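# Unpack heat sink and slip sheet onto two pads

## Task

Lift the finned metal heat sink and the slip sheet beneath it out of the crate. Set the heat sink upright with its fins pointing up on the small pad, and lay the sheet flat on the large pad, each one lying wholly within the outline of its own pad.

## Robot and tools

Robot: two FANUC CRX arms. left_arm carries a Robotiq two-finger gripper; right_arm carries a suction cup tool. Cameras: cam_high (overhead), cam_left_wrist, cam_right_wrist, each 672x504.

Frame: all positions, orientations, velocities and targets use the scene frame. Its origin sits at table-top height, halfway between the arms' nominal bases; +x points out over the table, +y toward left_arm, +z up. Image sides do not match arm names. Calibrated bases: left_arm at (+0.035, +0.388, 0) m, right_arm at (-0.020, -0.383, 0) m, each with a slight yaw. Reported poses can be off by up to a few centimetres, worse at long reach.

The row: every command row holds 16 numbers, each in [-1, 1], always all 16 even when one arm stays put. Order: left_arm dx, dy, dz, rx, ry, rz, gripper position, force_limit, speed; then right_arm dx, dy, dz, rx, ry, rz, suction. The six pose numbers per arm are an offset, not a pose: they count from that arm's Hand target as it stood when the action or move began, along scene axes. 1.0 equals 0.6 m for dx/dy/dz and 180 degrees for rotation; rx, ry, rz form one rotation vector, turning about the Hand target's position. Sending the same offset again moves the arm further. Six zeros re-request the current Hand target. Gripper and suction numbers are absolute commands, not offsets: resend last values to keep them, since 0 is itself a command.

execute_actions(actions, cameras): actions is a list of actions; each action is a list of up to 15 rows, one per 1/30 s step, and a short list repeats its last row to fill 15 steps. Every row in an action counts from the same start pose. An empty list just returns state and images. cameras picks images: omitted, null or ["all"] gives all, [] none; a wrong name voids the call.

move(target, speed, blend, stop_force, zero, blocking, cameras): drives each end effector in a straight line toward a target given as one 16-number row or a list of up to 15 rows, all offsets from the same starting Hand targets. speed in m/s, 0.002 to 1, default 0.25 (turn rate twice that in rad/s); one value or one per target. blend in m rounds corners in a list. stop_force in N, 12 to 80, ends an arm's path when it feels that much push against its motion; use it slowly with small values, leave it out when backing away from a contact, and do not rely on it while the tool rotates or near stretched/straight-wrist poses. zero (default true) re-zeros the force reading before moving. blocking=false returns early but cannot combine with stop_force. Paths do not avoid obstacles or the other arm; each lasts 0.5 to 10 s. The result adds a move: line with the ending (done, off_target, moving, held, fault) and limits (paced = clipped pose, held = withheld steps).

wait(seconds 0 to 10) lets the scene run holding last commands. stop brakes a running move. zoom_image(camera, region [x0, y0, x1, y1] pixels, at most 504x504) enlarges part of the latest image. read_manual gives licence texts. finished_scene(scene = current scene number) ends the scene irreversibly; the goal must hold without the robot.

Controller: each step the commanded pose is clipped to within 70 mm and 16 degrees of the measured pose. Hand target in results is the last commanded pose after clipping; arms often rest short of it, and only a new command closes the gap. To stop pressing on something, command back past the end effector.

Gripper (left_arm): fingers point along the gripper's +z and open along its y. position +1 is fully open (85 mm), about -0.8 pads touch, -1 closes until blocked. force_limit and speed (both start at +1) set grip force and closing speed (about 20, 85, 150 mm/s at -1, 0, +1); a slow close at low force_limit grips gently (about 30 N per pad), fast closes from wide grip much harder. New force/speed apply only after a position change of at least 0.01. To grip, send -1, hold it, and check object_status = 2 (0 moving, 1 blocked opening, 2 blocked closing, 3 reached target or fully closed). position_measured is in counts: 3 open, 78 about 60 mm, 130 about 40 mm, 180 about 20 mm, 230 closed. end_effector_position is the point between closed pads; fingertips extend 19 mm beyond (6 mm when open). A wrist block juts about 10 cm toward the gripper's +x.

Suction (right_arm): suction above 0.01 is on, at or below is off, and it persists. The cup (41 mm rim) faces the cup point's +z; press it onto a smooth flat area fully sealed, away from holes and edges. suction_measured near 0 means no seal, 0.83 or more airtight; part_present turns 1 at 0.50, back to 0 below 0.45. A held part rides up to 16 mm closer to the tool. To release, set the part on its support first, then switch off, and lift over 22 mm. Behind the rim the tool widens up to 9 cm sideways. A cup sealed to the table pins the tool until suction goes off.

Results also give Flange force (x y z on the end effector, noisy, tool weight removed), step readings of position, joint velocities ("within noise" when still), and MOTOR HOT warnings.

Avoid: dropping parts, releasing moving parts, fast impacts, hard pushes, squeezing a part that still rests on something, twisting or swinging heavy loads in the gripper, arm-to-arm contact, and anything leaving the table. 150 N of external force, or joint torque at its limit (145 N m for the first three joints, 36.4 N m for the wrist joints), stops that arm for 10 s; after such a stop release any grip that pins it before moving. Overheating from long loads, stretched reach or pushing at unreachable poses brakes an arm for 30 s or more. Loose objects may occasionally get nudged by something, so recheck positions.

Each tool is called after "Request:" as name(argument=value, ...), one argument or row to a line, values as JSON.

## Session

Request:
execute_actions(
  actions=[],
)

Scene clock: 0.00 s.
left_arm: end_effector_position=(+0.6599, +0.2405, +0.1124) position_measured=3 object_status=3 end_effector_quat_wxyz=(-0.137, -0.559, +0.815, -0.069) | right_arm: end_effector_position=(+0.7770, -0.4038, +0.1937) suction_measured=0.00 part_present=0 end_effector_quat_wxyz=(+0.073, +0.319, +0.945, +0.000)
Joint positions: left_arm=[0.138 0.637 0.316 0.256 -1.431 1.051] | right_arm=[0.147 0.884 0.957 0.069 -1.515 -0.815]
Joint velocities: within noise
Flange force (N): no reading
Hand target: left_arm +0.6599, +0.2405, +0.1124; -0.137, -0.559, +0.815, -0.069 | right_arm +0.7770, -0.4038, +0.1937; +0.073, +0.319, +0.945, +0.000

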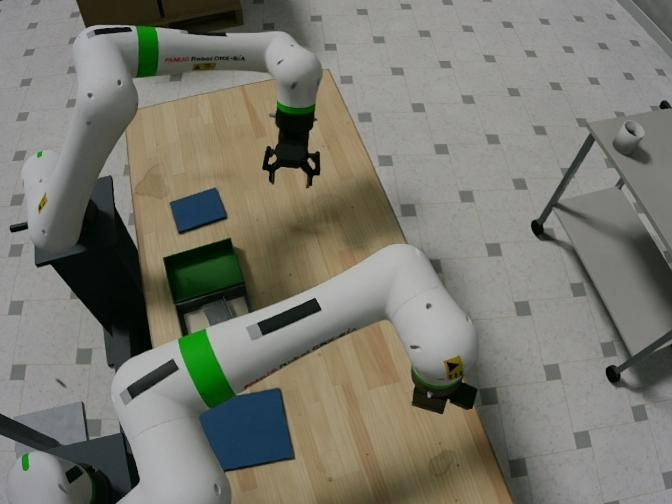

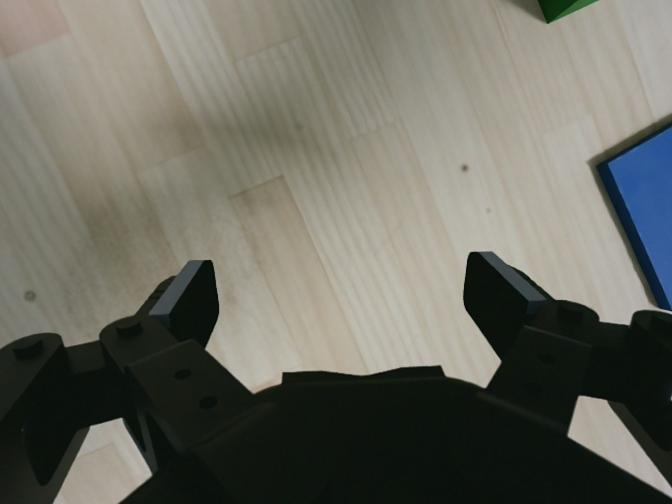

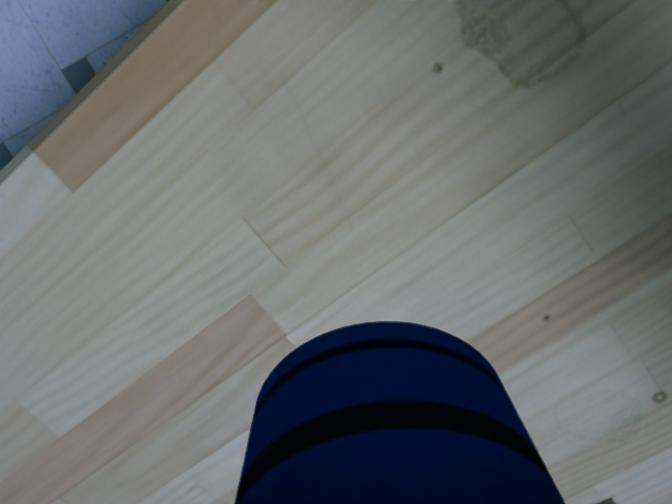

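Request:
move(
  target=[-0.7348,-0.3858,0.4877,0.0968,-0.166,-0.3736,1,1,1,-0.5867,0.0063,0.1772,0,0.0473,0.2067,0],
  speed=0.45,
)

Request:
zoom_image(
  camera="cam_left_wrist",
  region=[0, 60, 330, 300],
)

Request:
zoom_image(
  camera="cam_left_wrist",
  region=[320, 60, 650, 300],
)

Scene clock: 3.00 s.
left_arm: end_effector_position=(+0.2190, +0.0091, +0.4050) position_measured=3 object_status=3 end_effector_quat_wxyz=(+0.131, +0.000, +0.991, +0.000) | right_arm: end_effector_position=(+0.4249, -0.4000, +0.3000) suction_measured=0.00 part_present=0 end_effector_quat_wxyz=(+0.000, +0.001, +1.000, +0.000)
Joint positions: left_arm=[-0.93 -0.106 0.228 -0.22 -1.752 0.919] | right_arm=[0.242 -0.01 -0.01 0 -1.571 -0.26]
Joint velocities: within noise
Flange force (N): left_arm=[-4.1 5.3 -0.3] | right_arm=[-1.8 -1.3 1.1]
Hand target: left_arm +0.2190, +0.0091, +0.4050; +0.131, +0.000, +0.991, +0.000 | right_arm +0.4249, -0.4000, +0.3001; +0.000, +0.001, +1.000, +0.000
Off the commanded pose: left_arm 0.000 m, 0 deg | right_arm 0.000 m, 0 deg.
move: done; limits=paced

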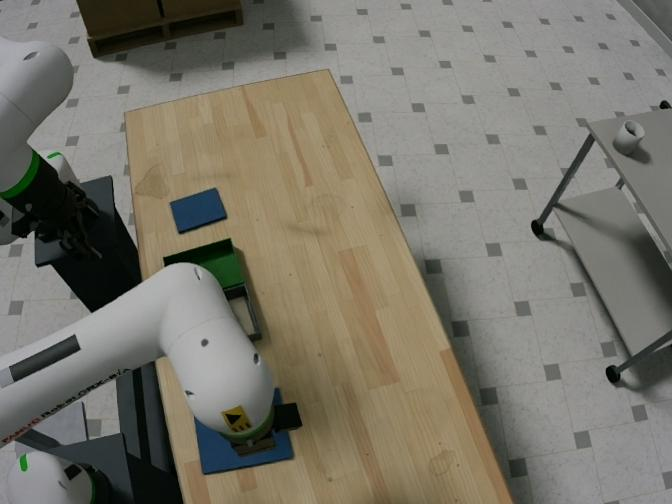

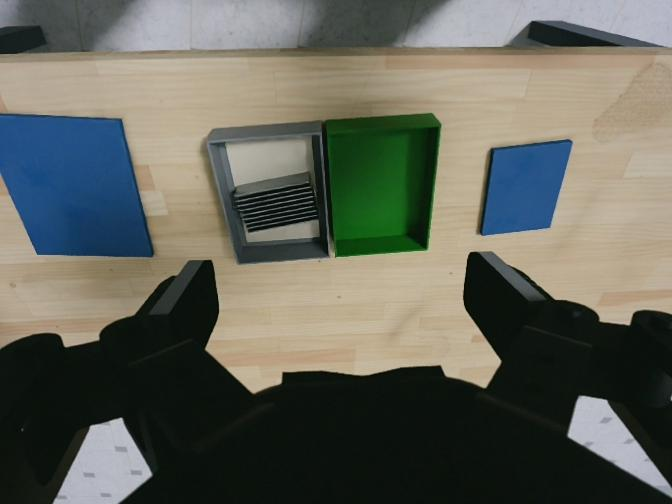

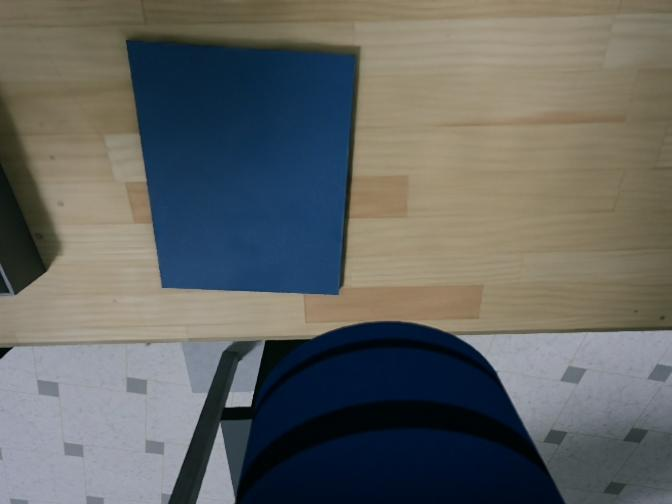

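Scaled by 1.527 from the camera's 672x504 image, which has a finer 960x720 frame.

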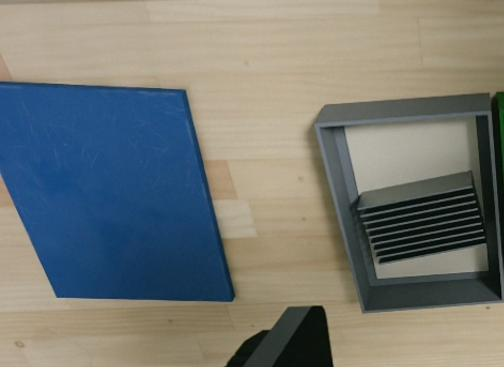

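Scaled by 1.527 from the camera's 672x504 image, which has a finer 960x720 frame.

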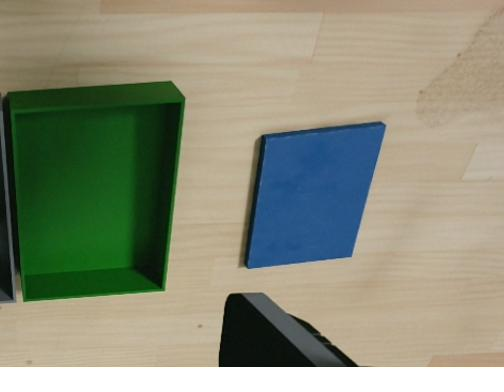

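Request:
move(
  target=[0.2995,-0.0982,-0.425,0.0567,0.07,-0.4308,0.75,-0.8,0,-0.108,-0.1333,0,0,0,0,0],
  speed=0.4,
  cameras=["cam_left_wrist"],
)

Request:
zoom_image(
  camera="cam_left_wrist",
  region=[180, 60, 500, 330],
)

Scene clock: 7.83 s.
left_arm: end_effector_position=(+0.3987, -0.0499, +0.1500) position_measured=35 object_status=3 end_effector_quat_wxyz=(+0.000, +0.630, +0.777, +0.000) | right_arm: end_effector_position=(+0.3601, -0.4800, +0.3001) suction_measured=0.00 part_present=0 end_effector_quat_wxyz=(+0.000, +0.001, +1.000, +0.000)
Joint positions: left_arm=[-0.601 0.344 0.089 0 -1.315 -0.715] | right_arm=[0.072 -0.147 -0.136 0 -1.581 -0.09]
Joint velocities: within noise
Flange force (N): left_arm=[4.7 1.0 -2.2] | right_arm=[-1.0 -1.6 0.9]
Hand target: left_arm +0.3987, -0.0499, +0.1500; +0.000, +0.630, +0.777, +0.000 | right_arm +0.3601, -0.4800, +0.3001; +0.000, +0.001, +1.000, +0.000
Off the commanded pose: left_arm 0.000 m, 0 deg | right_arm 0.000 m, 0 deg.
move: done
Images, in order (width x height): cam_left_wrist 672x504.

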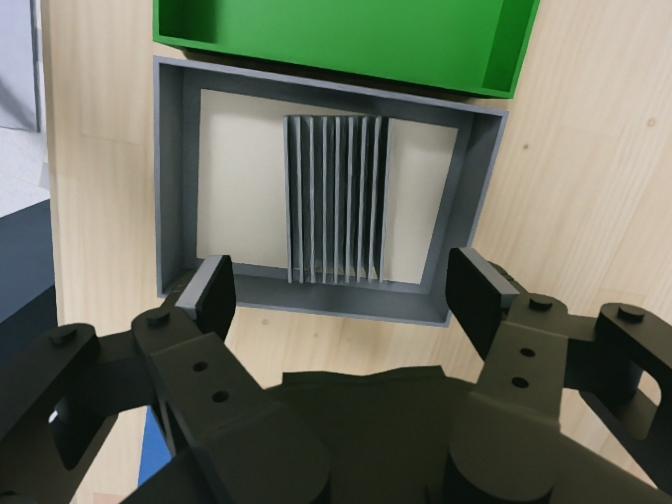

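Scaled by 1.575 from the camera's 672x504 image, which has a finer 960x720 frame.

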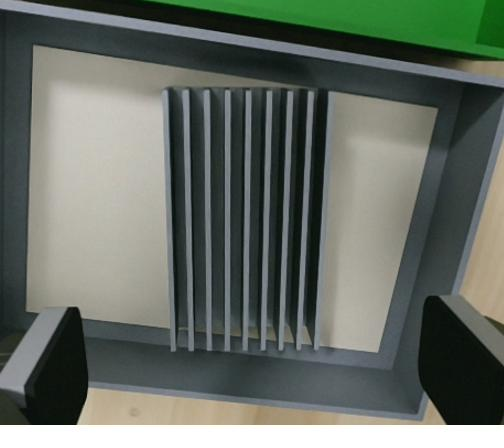

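Request:
zoom_image(
  camera="cam_left_wrist",
  region=[270, 100, 410, 300],
)

Scaled by 2.520 from the camera's 672x504 image, which has a finer 960x720 frame.

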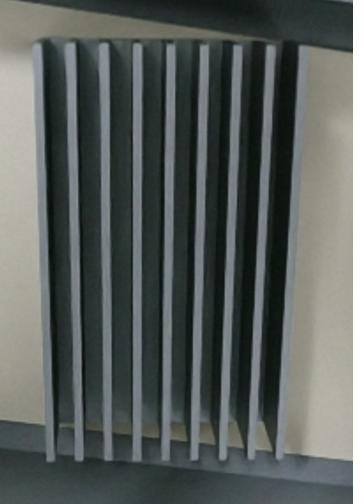

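Request:
move(
  target=[
    [0.0052,0.0011,-0.1333,0,0,0.006,0.75,-0.8,0,0,0,0,0,0,0,0],
    [0.0052,0.0011,-0.2033,0,0,0.006,0.75,-0.8,0,0,0,0,0,0,0,0],
  ],
  speed=[0.2,0.07],
  cameras=["cam_left_wrist"],
)

Scene clock: 10.47 s.
left_arm: end_effector_position=(+0.4018, -0.0492, +0.0281) position_measured=35 object_status=3 end_effector_quat_wxyz=(+0.000, +0.622, +0.783, +0.000) | right_arm: end_effector_position=(+0.3601, -0.4800, +0.3001) suction_measured=0.00 part_present=0 end_effector_quat_wxyz=(+0.000, +0.001, +1.000, +0.000)
Joint positions: left_arm=[-0.597 0.459 -0.056 0 -1.054 -0.7] | right_arm=[0.072 -0.147 -0.136 0 -1.581 -0.09]
Joint velocities: within noise
Flange force (N): left_arm=[4.4 1.5 -3.6] | right_arm=[-0.8 -2.1 1.0]
Hand target: left_arm +0.4018, -0.0492, +0.0280; +0.000, +0.622, +0.783, +0.000 | right_arm +0.3601, -0.4800, +0.3001; +0.000, +0.001, +1.000, +0.000
Off the commanded pose: left_arm 0.000 m, 0 deg | right_arm 0.000 m, 0 deg.
move: done
Images, in order (width x height): cam_left_wrist 672x504.

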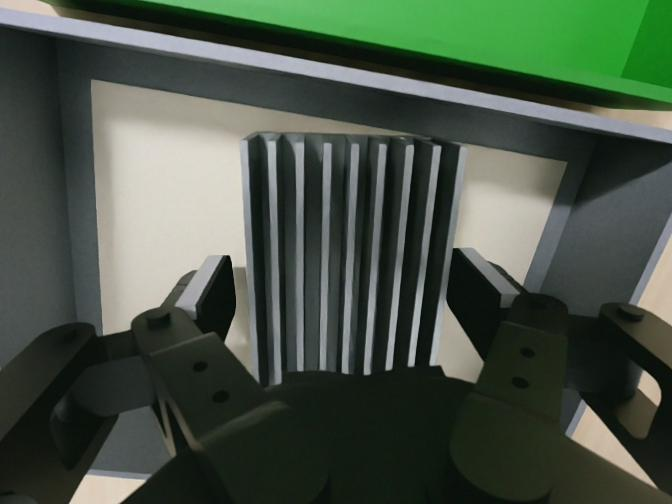

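Request:
execute_actions(
  actions=[
    [[0,0,0,0,0,0,-1,-0.8,-1,0,0,0,0,0,0,0]],
    [[0,0,0,0,0,0,-1,-0.8,-1,0,0,0,0,0,0,0]],
  ],
  cameras=["cam_left_wrist"],
)

Scene clock: 11.97 s.
left_arm: end_effector_position=(+0.4018, -0.0492, +0.0281) position_measured=77 object_status=2 end_effector_quat_wxyz=(+0.000, +0.622, +0.783, +0.000) | right_arm: end_effector_position=(+0.3601, -0.4800, +0.3001) suction_measured=0.00 part_present=0 end_effector_quat_wxyz=(+0.000, +0.001, +1.000, +0.000)
Joint positions: left_arm=[-0.597 0.459 -0.056 0 -1.054 -0.7] | right_arm=[0.072 -0.147 -0.136 0 -1.581 -0.09]
Joint velocities: within noise
Flange force (N): left_arm=[5.9 1.3 -12.7] | right_arm=[-1.0 -2.0 1.0]
Flange force at the end of the 1st action (N): left_arm=[5.5 1.0 -3.4] | right_arm=[-0.9 -1.8 1.3]
Hand target: left_arm +0.4018, -0.0492, +0.0280; +0.000, +0.622, +0.783, +0.000 | right_arm +0.3601, -0.4800, +0.3001; +0.000, +0.001, +1.000, +0.000
Off the commanded pose: left_arm 0.000 m, 0 deg | right_arm 0.000 m, 0 deg.
Step readings (end_effector_position of left_arm | right_arm; steps 1 to 15: 1st action; 16 to 30: 2nd action):
0: (+0.4018, -0.0492, +0.0280) | (+0.3601, -0.4800, +0.3001)
1: (+0.4018, -0.0492, +0.0280) | (+0.3601, -0.4800, +0.3001)
2: (+0.4018, -0.0492, +0.0280) | (+0.3601, -0.4800, +0.3001)
4: (+0.4018, -0.0492, +0.0280) | (+0.3601, -0.4800, +0.3001)
8: (+0.4018, -0.0492, +0.0280) | (+0.3601, -0.4800, +0.3001)
15: (+0.4018, -0.0492, +0.0280) | (+0.3601, -0.4800, +0.3001)
16: (+0.4018, -0.0492, +0.0280) | (+0.3601, -0.4800, +0.3001)
17: (+0.4018, -0.0492, +0.0280) | (+0.3601, -0.4800, +0.3001)
19: (+0.4018, -0.0492, +0.0280) | (+0.3601, -0.4800, +0.3001)
23: (+0.4018, -0.0492, +0.0280) | (+0.3601, -0.4800, +0.3001)
30: (+0.4018, -0.0492, +0.0281) | (+0.3601, -0.4800, +0.3001)
Images, in order (width x height): cam_left_wrist 672x504.

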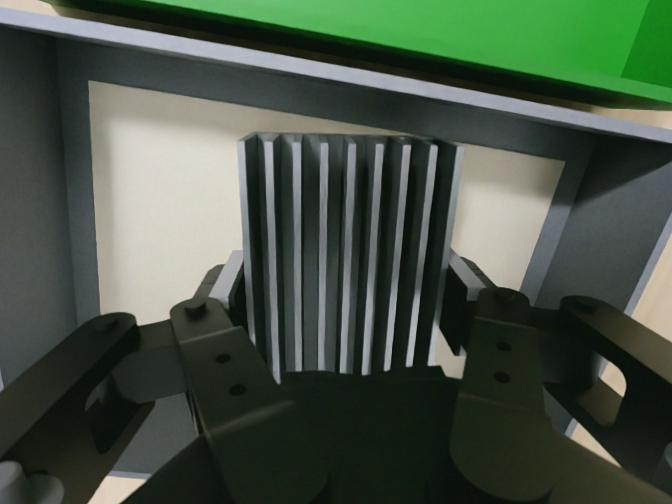

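Request:
move(
  target=[
    [0,0,0.05,0,0,0,-1,-0.8,-1,0,0,0,0,0,0,0],
    [0,0,0.27,0,0,0,-1,-0.8,-1,0,0,0,0,0,0,0],
    [-0.0005,0.583,0.27,0,0,0.4683,-1,-0.8,-1,0.0667,0.45,0,0,0,0,0],
    [-0.0005,0.583,0.095,0,0,0.4683,-1,-0.8,-1,0.1,0.7,0,0,0,0,0],
  ],
  speed=[0.06,0.25,0.4,0.2],
  blend=[0.01,0.03,0.02,0],
)

Request:
zoom_image(
  camera="cam_left_wrist",
  region=[150, 40, 550, 300],
)

Scene clock: 16.53 s.
left_arm: end_effector_position=(+0.4015, +0.3006, +0.0851) position_measured=77 object_status=2 end_effector_quat_wxyz=(+0.000, -0.064, +0.998, +0.000) | right_arm: end_effector_position=(+0.4202, -0.0600, +0.3001) suction_measured=0.00 part_present=0 end_effector_quat_wxyz=(+0.000, +0.001, +1.000, +0.000)
Joint positions: left_arm=[0.163 -0.07 -0.544 -0.001 -1.096 0.011] | right_arm=[0.857 0.248 0.277 0 -1.6 -0.875]
Joint velocities: within noise
Flange force (N): left_arm=[1.8 6.2 -0.3] | right_arm=[-3.5 1.3 0.9]
Hand target: left_arm +0.4015, +0.3006, +0.0850; +0.000, -0.064, +0.998, +0.000 | right_arm +0.4201, -0.0600, +0.3001; +0.000, +0.001, +1.000, +0.000
Off the commanded pose: left_arm 0.000 m, 0 deg | right_arm 0.000 m, 0 deg.
move: done

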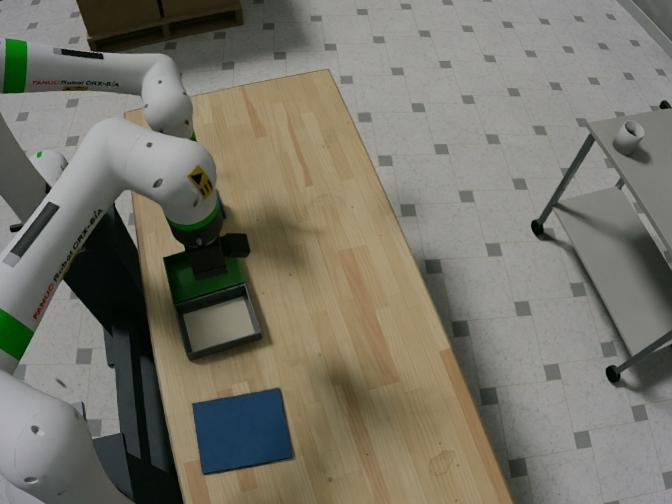

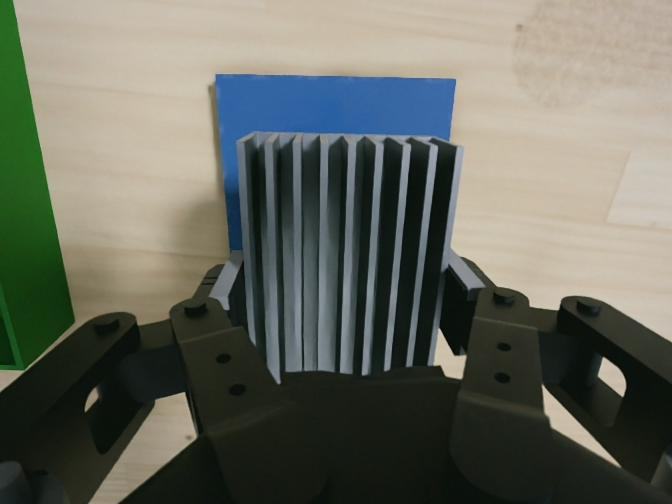

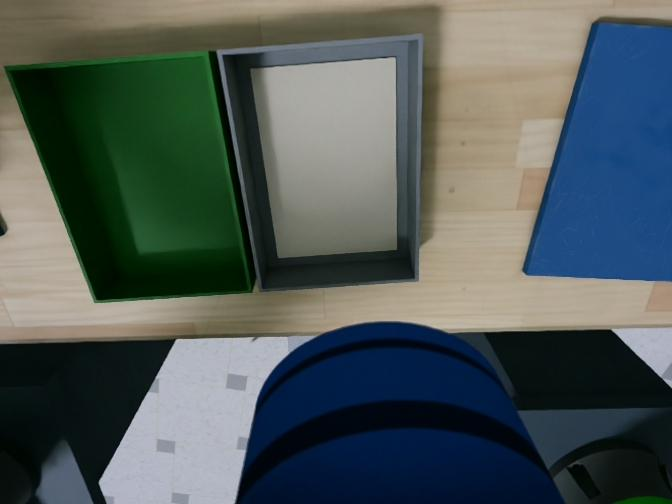

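Scaled by 1.260 from the camera's 672x504 image, which has a finer 960x720 frame.

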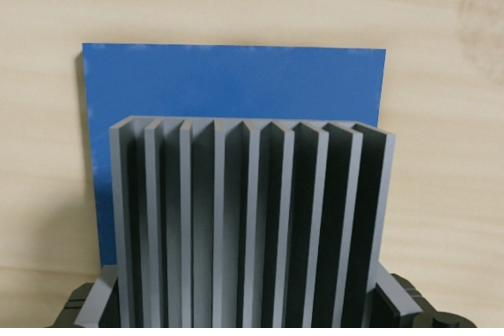

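Request:
move(
  target=[
    [0,0,-0.0783,0,0,-0.003,-1,-0.8,-1,-0.0932,0.0108,-0.4635,0,0,0.0233,1],
    [0,0,-0.1083,0,0,-0.003,-1,-0.8,-1,-0.0932,0.0108,-0.5018,0,0,0.0233,1],
  ],
  speed=[0.15,0.01],
  stop_force=12,
)

Scene clock: 22.30 s.
left_arm: end_effector_position=(+0.4016, +0.3006, +0.0315) position_measured=77 object_status=2 end_effector_quat_wxyz=(+0.000, -0.059, +0.998, +0.000) | right_arm: end_effector_position=(+0.3642, -0.0535, -0.0010) suction_measured=0.96 part_present=1 end_effector_quat_wxyz=(+0.000, -0.036, +0.999, +0.000)
Joint positions: left_arm=[0.163 0.012 -0.611 -0.001 -0.947 0.002] | right_arm=[0.952 0.388 -0.292 0 -0.89 -0.897]
Joint velocities: within noise
Flange force (N): left_arm=[4.3 7.3 -19.4] | right_arm=[-3.8 1.0 3.7]
Hand target: left_arm +0.4016, +0.3006, +0.0315; +0.000, -0.059, +0.998, +0.000 (not the last commanded pose) | right_arm +0.3642, -0.0535, -0.0010; +0.000, -0.036, +0.999, +0.000
Off the commanded pose: left_arm 0.011 m, 0 deg | right_arm 0.000 m, 0 deg.
move: contact (left_arm)

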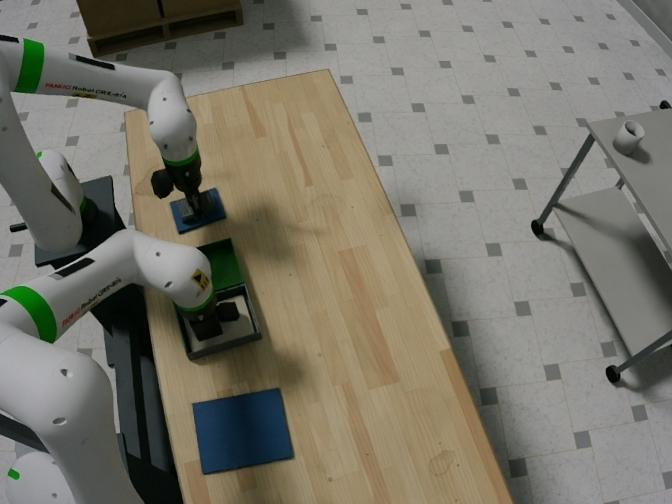

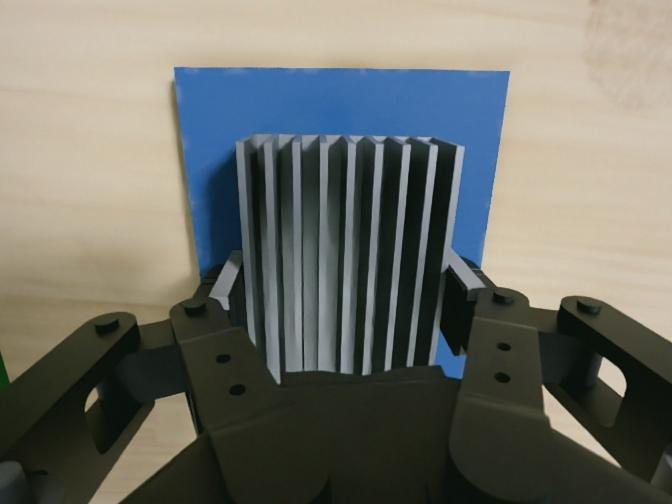

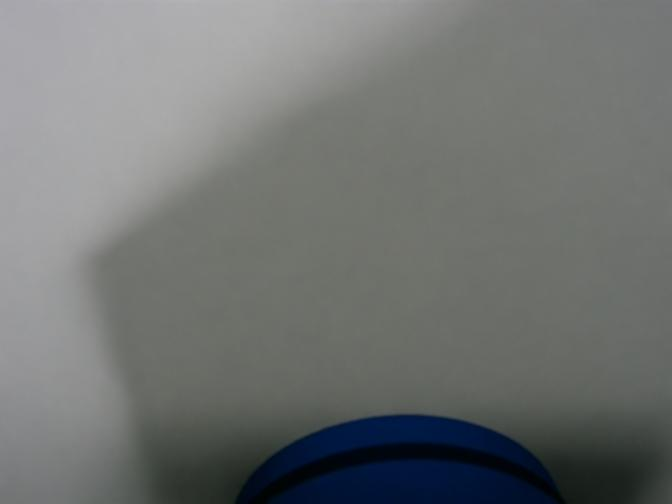

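Request:
execute_actions(
  actions=[
    [[0,0,0,0,0,0,0.75,-0.8,-0.7,0,0,0.001,0,0,0,1],[0,0,0,0,0,0,0.75,-0.8,-0.7,0,0,0.002,0,0,0,1],[0,0,0,0,0,0,0.75,-0.8,-0.7,0,0,0.004,0,0,0,1],[0,0,0,0,0,0,0.75,-0.8,-0.7,0,0,0.006,0,0,0,1],[0,0,0,0,0,0,0.75,-0.8,-0.7,0,0,0.008,0,0,0,1],[0,0,0,0,0,0,0.75,-0.8,-0.7,0,0,0.01,0,0,0,1],[0,0,0,0,0,0,0.75,-0.8,-0.7,0,0,0.012,0,0,0,1],[0,0,0,0,0,0,0.75,-0.8,-0.7,0,0,0.014,0,0,0,1],[0,0,0,0,0,0,0.75,-0.8,-0.7,0,0,0.016,0,0,0,1],[0,0,0,0,0,0,0.75,-0.8,-0.7,0,0,0.018,0,0,0,1],[0,0,0,0,0,0,0.75,-0.8,-0.7,0,0,0.02,0,0,0,1],[0,0,0,0,0,0,0.75,-0.8,-0.7,0,0,0.022,0,0,0,1],[0,0,0,0,0,0,0.75,-0.8,-0.7,0,0,0.024,0,0,0,1],[0,0,0,0,0,0,0.75,-0.8,-0.7,0,0,0.025,0,0,0,1]],
  ],
  cameras=["cam_left_wrist"],
)

Scene clock: 23.57 s.
left_arm: end_effector_position=(+0.4015, +0.3006, +0.0315) position_measured=35 object_status=3 end_effector_quat_wxyz=(+0.000, -0.059, +0.998, +0.000) | right_arm: end_effector_position=(+0.3642, -0.0535, +0.0140) suction_measured=0.96 part_present=1 end_effector_quat_wxyz=(+0.000, -0.036, +0.999, +0.000)
Joint positions: left_arm=[0.163 0.012 -0.611 -0.001 -0.947 0.002] | right_arm=[0.952 0.365 -0.282 0 -0.924 -0.897]
Joint velocities: within noise
Flange force (N): left_arm=[2.1 5.9 -3.1] | right_arm=[-4.0 1.4 3.7]
Hand target: left_arm +0.4016, +0.3006, +0.0315; +0.000, -0.059, +0.998, +0.000 | right_arm +0.3642, -0.0535, +0.0140; +0.000, -0.036, +0.999, +0.000
Off the commanded pose: left_arm 0.000 m, 0 deg | right_arm 0.000 m, 0 deg.
Step readings (end_effector_position of left_arm | right_arm):
0: (+0.4016, +0.3006, +0.0315) | (+0.3642, -0.0535, -0.0010)
1: (+0.4016, +0.3006, +0.0315) | (+0.3642, -0.0535, -0.0010)
2: (+0.4016, +0.3006, +0.0315) | (+0.3642, -0.0535, -0.0010)
4: (+0.4015, +0.3006, +0.0315) | (+0.3642, -0.0536, +0.0001)
8: (+0.4015, +0.3006, +0.0315) | (+0.3642, -0.0535, +0.0044)
15: (+0.4015, +0.3006, +0.0315) | (+0.3642, -0.0535, +0.0128)
Images, in order (width x height): cam_left_wrist 672x504.

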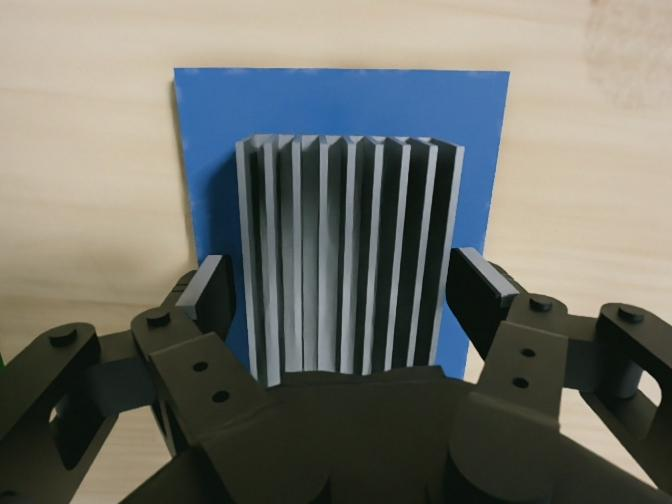

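Request:
move(
  target=[
    [0,0,0.06,0,0,0,0.75,-0.8,-0.7,0,0,0.06,0,0,0,1],
    [-0.02,0.03,0.3,0,0,0,0.75,-0.8,-0.7,0,0,0.24,0,0,0,1],
    [-0.13,0.16,0.45,0,0,0,0.75,-0.8,-0.7,-0.0148,-0.4457,0.2,0,0,-0.0389,1],
    [-0.13,0.16,0.45,0,0,0,0.75,-0.8,-0.7,-0.0148,-0.4457,-0.0033,0,0,-0.0389,1],
  ],
  speed=[0.12,0.25,0.35,0.2],
  blend=[0.005,0.03,0.03,0],
)

Request:
zoom_image(
  camera="cam_high",
  region=[160, 360, 320, 490],
)

Scene clock: 27.60 s.
left_arm: end_effector_position=(+0.3236, +0.3966, +0.3015) position_measured=35 object_status=3 end_effector_quat_wxyz=(+0.000, -0.059, +0.998, +0.000) | right_arm: end_effector_position=(+0.3553, -0.3209, +0.0120) suction_measured=0.96 part_present=1 end_effector_quat_wxyz=(+0.000, +0.025, +1.000, +0.000)
Joint positions: left_arm=[0.542 -0.424 -0.295 -0.001 -1.699 -0.377] | right_arm=[0.497 0.09 -0.639 0 -0.842 -0.564]
Joint velocities: within noise
Flange force (N): left_arm=[3.7 7.0 -1.1] | right_arm=[-1.8 -1.6 2.1]
Hand target: left_arm +0.3236, +0.3966, +0.3015; +0.000, -0.059, +0.998, +0.000 | right_arm +0.3553, -0.3209, +0.0120; +0.000, +0.025, +1.000, +0.000
Off the commanded pose: left_arm 0.000 m, 0 deg | right_arm 0.000 m, 0 deg.
move: done

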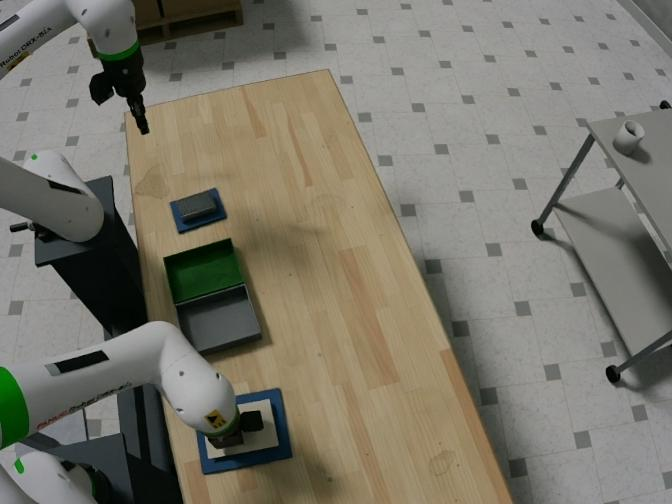

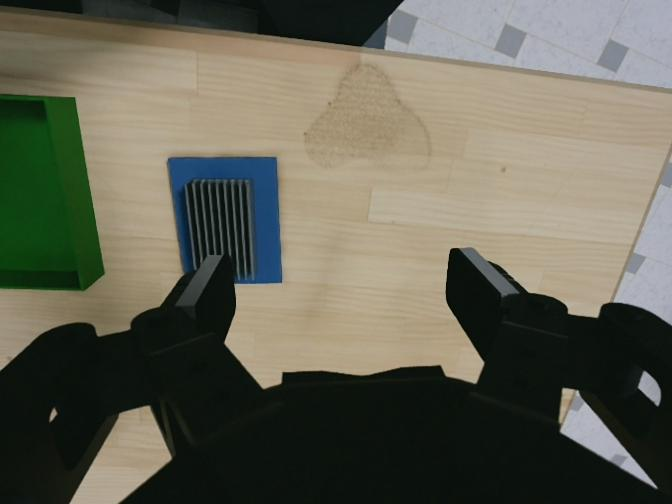

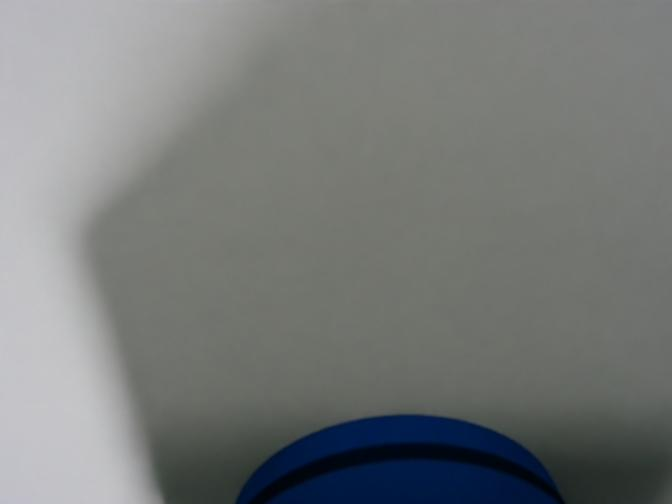

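Scaled by 3.150 from the camera's 672x504 image, which has a finer 960x720 frame.

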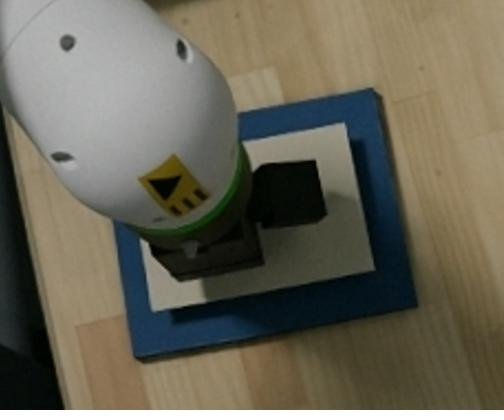

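Request:
move(
  target=[
    [0,0,0,0,0,0,0.75,-0.8,-0.7,0,0,-0.0225,0,0,0,1],
    [0,0,0,0,0,0,0.75,-0.8,-0.7,0,0,-0.05,0,0,0,1],
  ],
  speed=[0.05,0.007],
  stop_force=12,
  cameras=[],
)

Request:
execute_actions(
  actions=[
    [[0,0,0,0,0,0,0.75,-0.8,-0.7,0,0,0,0,0,0,0],[0,0,0,0,0,0,0.75,-0.8,-0.7,0,0,0.001,0,0,0,0],[0,0,0,0,0,0,0.75,-0.8,-0.7,0,0,0.002,0,0,0,0],[0,0,0,0,0,0,0.75,-0.8,-0.7,0,0,0.003,0,0,0,0],[0,0,0,0,0,0,0.75,-0.8,-0.7,0,0,0.004,0,0,0,0],[0,0,0,0,0,0,0.75,-0.8,-0.7,0,0,0.005,0,0,0,0],[0,0,0,0,0,0,0.75,-0.8,-0.7,0,0,0.006,0,0,0,0],[0,0,0,0,0,0,0.75,-0.8,-0.7,0,0,0.007,0,0,0,0],[0,0,0,0,0,0,0.75,-0.8,-0.7,0,0,0.008,0,0,0,0],[0,0,0,0,0,0,0.75,-0.8,-0.7,0,0,0.009,0,0,0,0],[0,0,0,0,0,0,0.75,-0.8,-0.7,0,0,0.01,0,0,0,0]],
  ],
  cameras=["cam_right_wrist"],
)

Scene clock: 29.33 s.
left_arm: end_effector_position=(+0.3236, +0.3966, +0.3015) position_measured=35 object_status=3 end_effector_quat_wxyz=(+0.000, -0.059, +0.998, +0.000) | right_arm: end_effector_position=(+0.3554, -0.3209, -0.0051) suction_measured=0.96 part_present=1 end_effector_quat_wxyz=(+0.000, +0.025, +1.000, +0.000)
Joint positions: left_arm=[0.542 -0.424 -0.295 -0.001 -1.699 -0.377] | right_arm=[0.497 0.126 -0.653 0 -0.792 -0.564]
Joint velocities: within noise
Flange force (N): left_arm=[3.4 6.7 -1.2] | right_arm=[4.0 -1.8 -23.4]
Hand target: left_arm +0.3236, +0.3966, +0.3015; +0.000, -0.059, +0.998, +0.000 | right_arm +0.3554, -0.3209, -0.0051; +0.000, +0.025, +1.000, +0.000 (not the last commanded pose)
Off the commanded pose: left_arm 0.000 m, 0 deg | right_arm 0.013 m, 0 deg.
move: contact (right_arm); path passed 1 of 2 targets
No camera images: "cameras" was empty.

Scene clock: 30.03 s.
left_arm: end_effector_position=(+0.3236, +0.3966, +0.3015) position_measured=35 object_status=3 end_effector_quat_wxyz=(+0.000, -0.059, +0.998, +0.000) | right_arm: end_effector_position=(+0.3554, -0.3209, +0.0009) suction_measured=0.00 part_present=0 end_effector_quat_wxyz=(+0.000, +0.025, +1.000, +0.000)
Joint positions: left_arm=[0.542 -0.424 -0.295 -0.001 -1.699 -0.377] | right_arm=[0.497 0.113 -0.648 0 -0.809 -0.564]
Joint velocities: within noise
Flange force (N): left_arm=[3.5 6.4 -0.8] | right_arm=[-2.8 -1.3 -2.3]
Hand target: left_arm +0.3236, +0.3966, +0.3015; +0.000, -0.059, +0.998, +0.000 | right_arm +0.3554, -0.3209, +0.0009; +0.000, +0.025, +1.000, +0.000
Off the commanded pose: left_arm 0.000 m, 0 deg | right_arm 0.000 m, 0 deg.
Step readings (end_effector_position of left_arm | right_arm):
0: (+0.3236, +0.3966, +0.3015) | (+0.3554, -0.3209, -0.0051)
1: (+0.3236, +0.3966, +0.3015) | (+0.3554, -0.3209, -0.0051)
2: (+0.3236, +0.3966, +0.3015) | (+0.3554, -0.3209, -0.0051)
4: (+0.3236, +0.3966, +0.3015) | (+0.3554, -0.3209, -0.0046)
8: (+0.3236, +0.3966, +0.3015) | (+0.3553, -0.3209, -0.0023)
15: (+0.3236, +0.3966, +0.3015) | (+0.3554, -0.3209, +0.0008)
Images, in order (width x height): cam_right_wrist 672x504.

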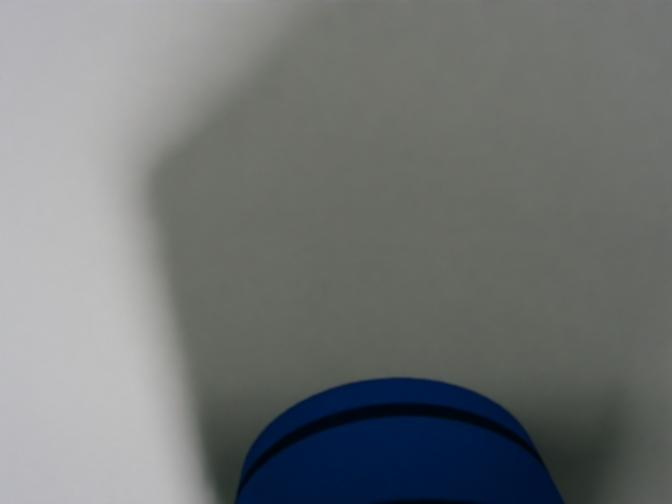

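Request:
move(
  target=[
    [0,0,0,0,0,0,0.75,-0.8,-0.7,0,0,0.05,0,0,0,0],
    [0,0,0,0,0,0,0.75,-0.8,-0.7,0.06,-0.06,0.4,0,0,0,0],
  ],
  speed=[0.08,0.3],
  blend=[0.005,0],
)

Request:
zoom_image(
  camera="cam_left_wrist",
  region=[120, 120, 320, 300],
)

Scene clock: 31.90 s.
left_arm: end_effector_position=(+0.3236, +0.3966, +0.3015) position_measured=35 object_status=3 end_effector_quat_wxyz=(+0.000, -0.059, +0.998, +0.000) | right_arm: end_effector_position=(+0.3914, -0.3569, +0.2409) suction_measured=0.00 part_present=0 end_effector_quat_wxyz=(+0.000, +0.025, +1.000, +0.000)
Joint positions: left_arm=[0.542 -0.424 -0.295 -0.001 -1.699 -0.377] | right_arm=[0.368 -0.085 -0.22 0 -1.436 -0.435]
Joint velocities: within noise
Flange force (N): left_arm=[3.4 6.6 -1.0] | right_arm=[-3.4 -1.4 0.0]
Hand target: left_arm +0.3236, +0.3966, +0.3015; +0.000, -0.059, +0.998, +0.000 | right_arm +0.3914, -0.3569, +0.2409; +0.000, +0.025, +1.000, +0.000
Off the commanded pose: left_arm 0.000 m, 0 deg | right_arm 0.000 m, 0 deg.
move: done

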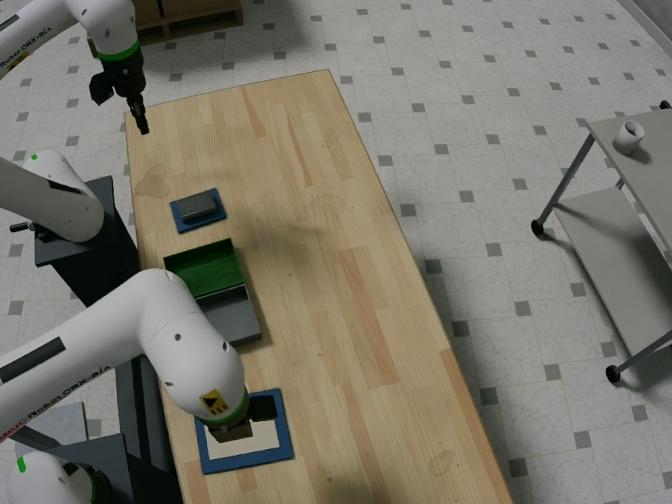

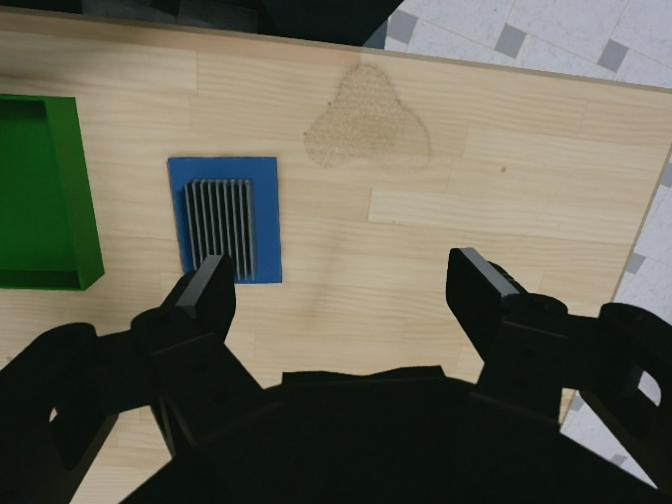

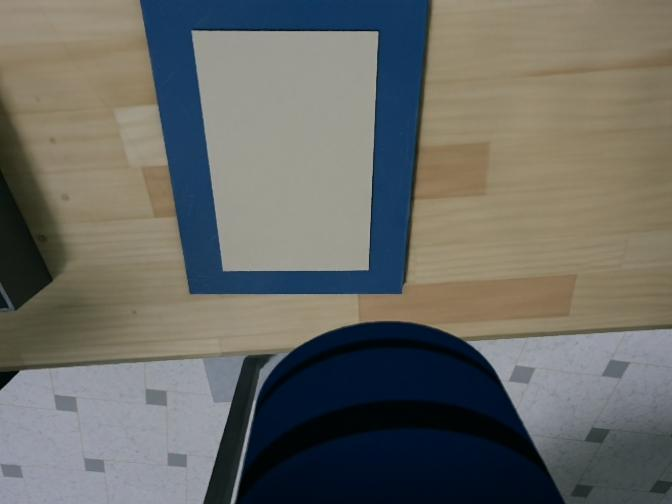

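Scaled by 2.520 from the camera's 672x504 image, which has a finer 960x720 frame.

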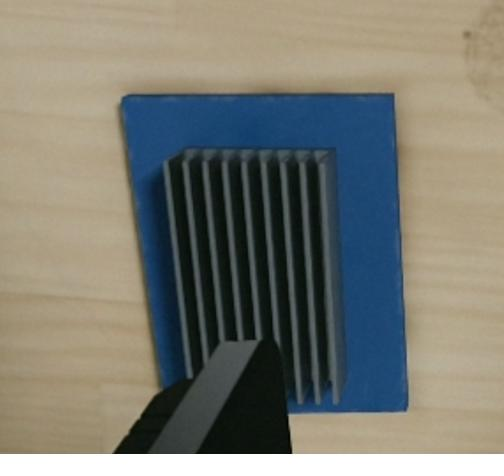

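Request:
finished_scene(
  scene=3,
)

The scene is finished: the task was done.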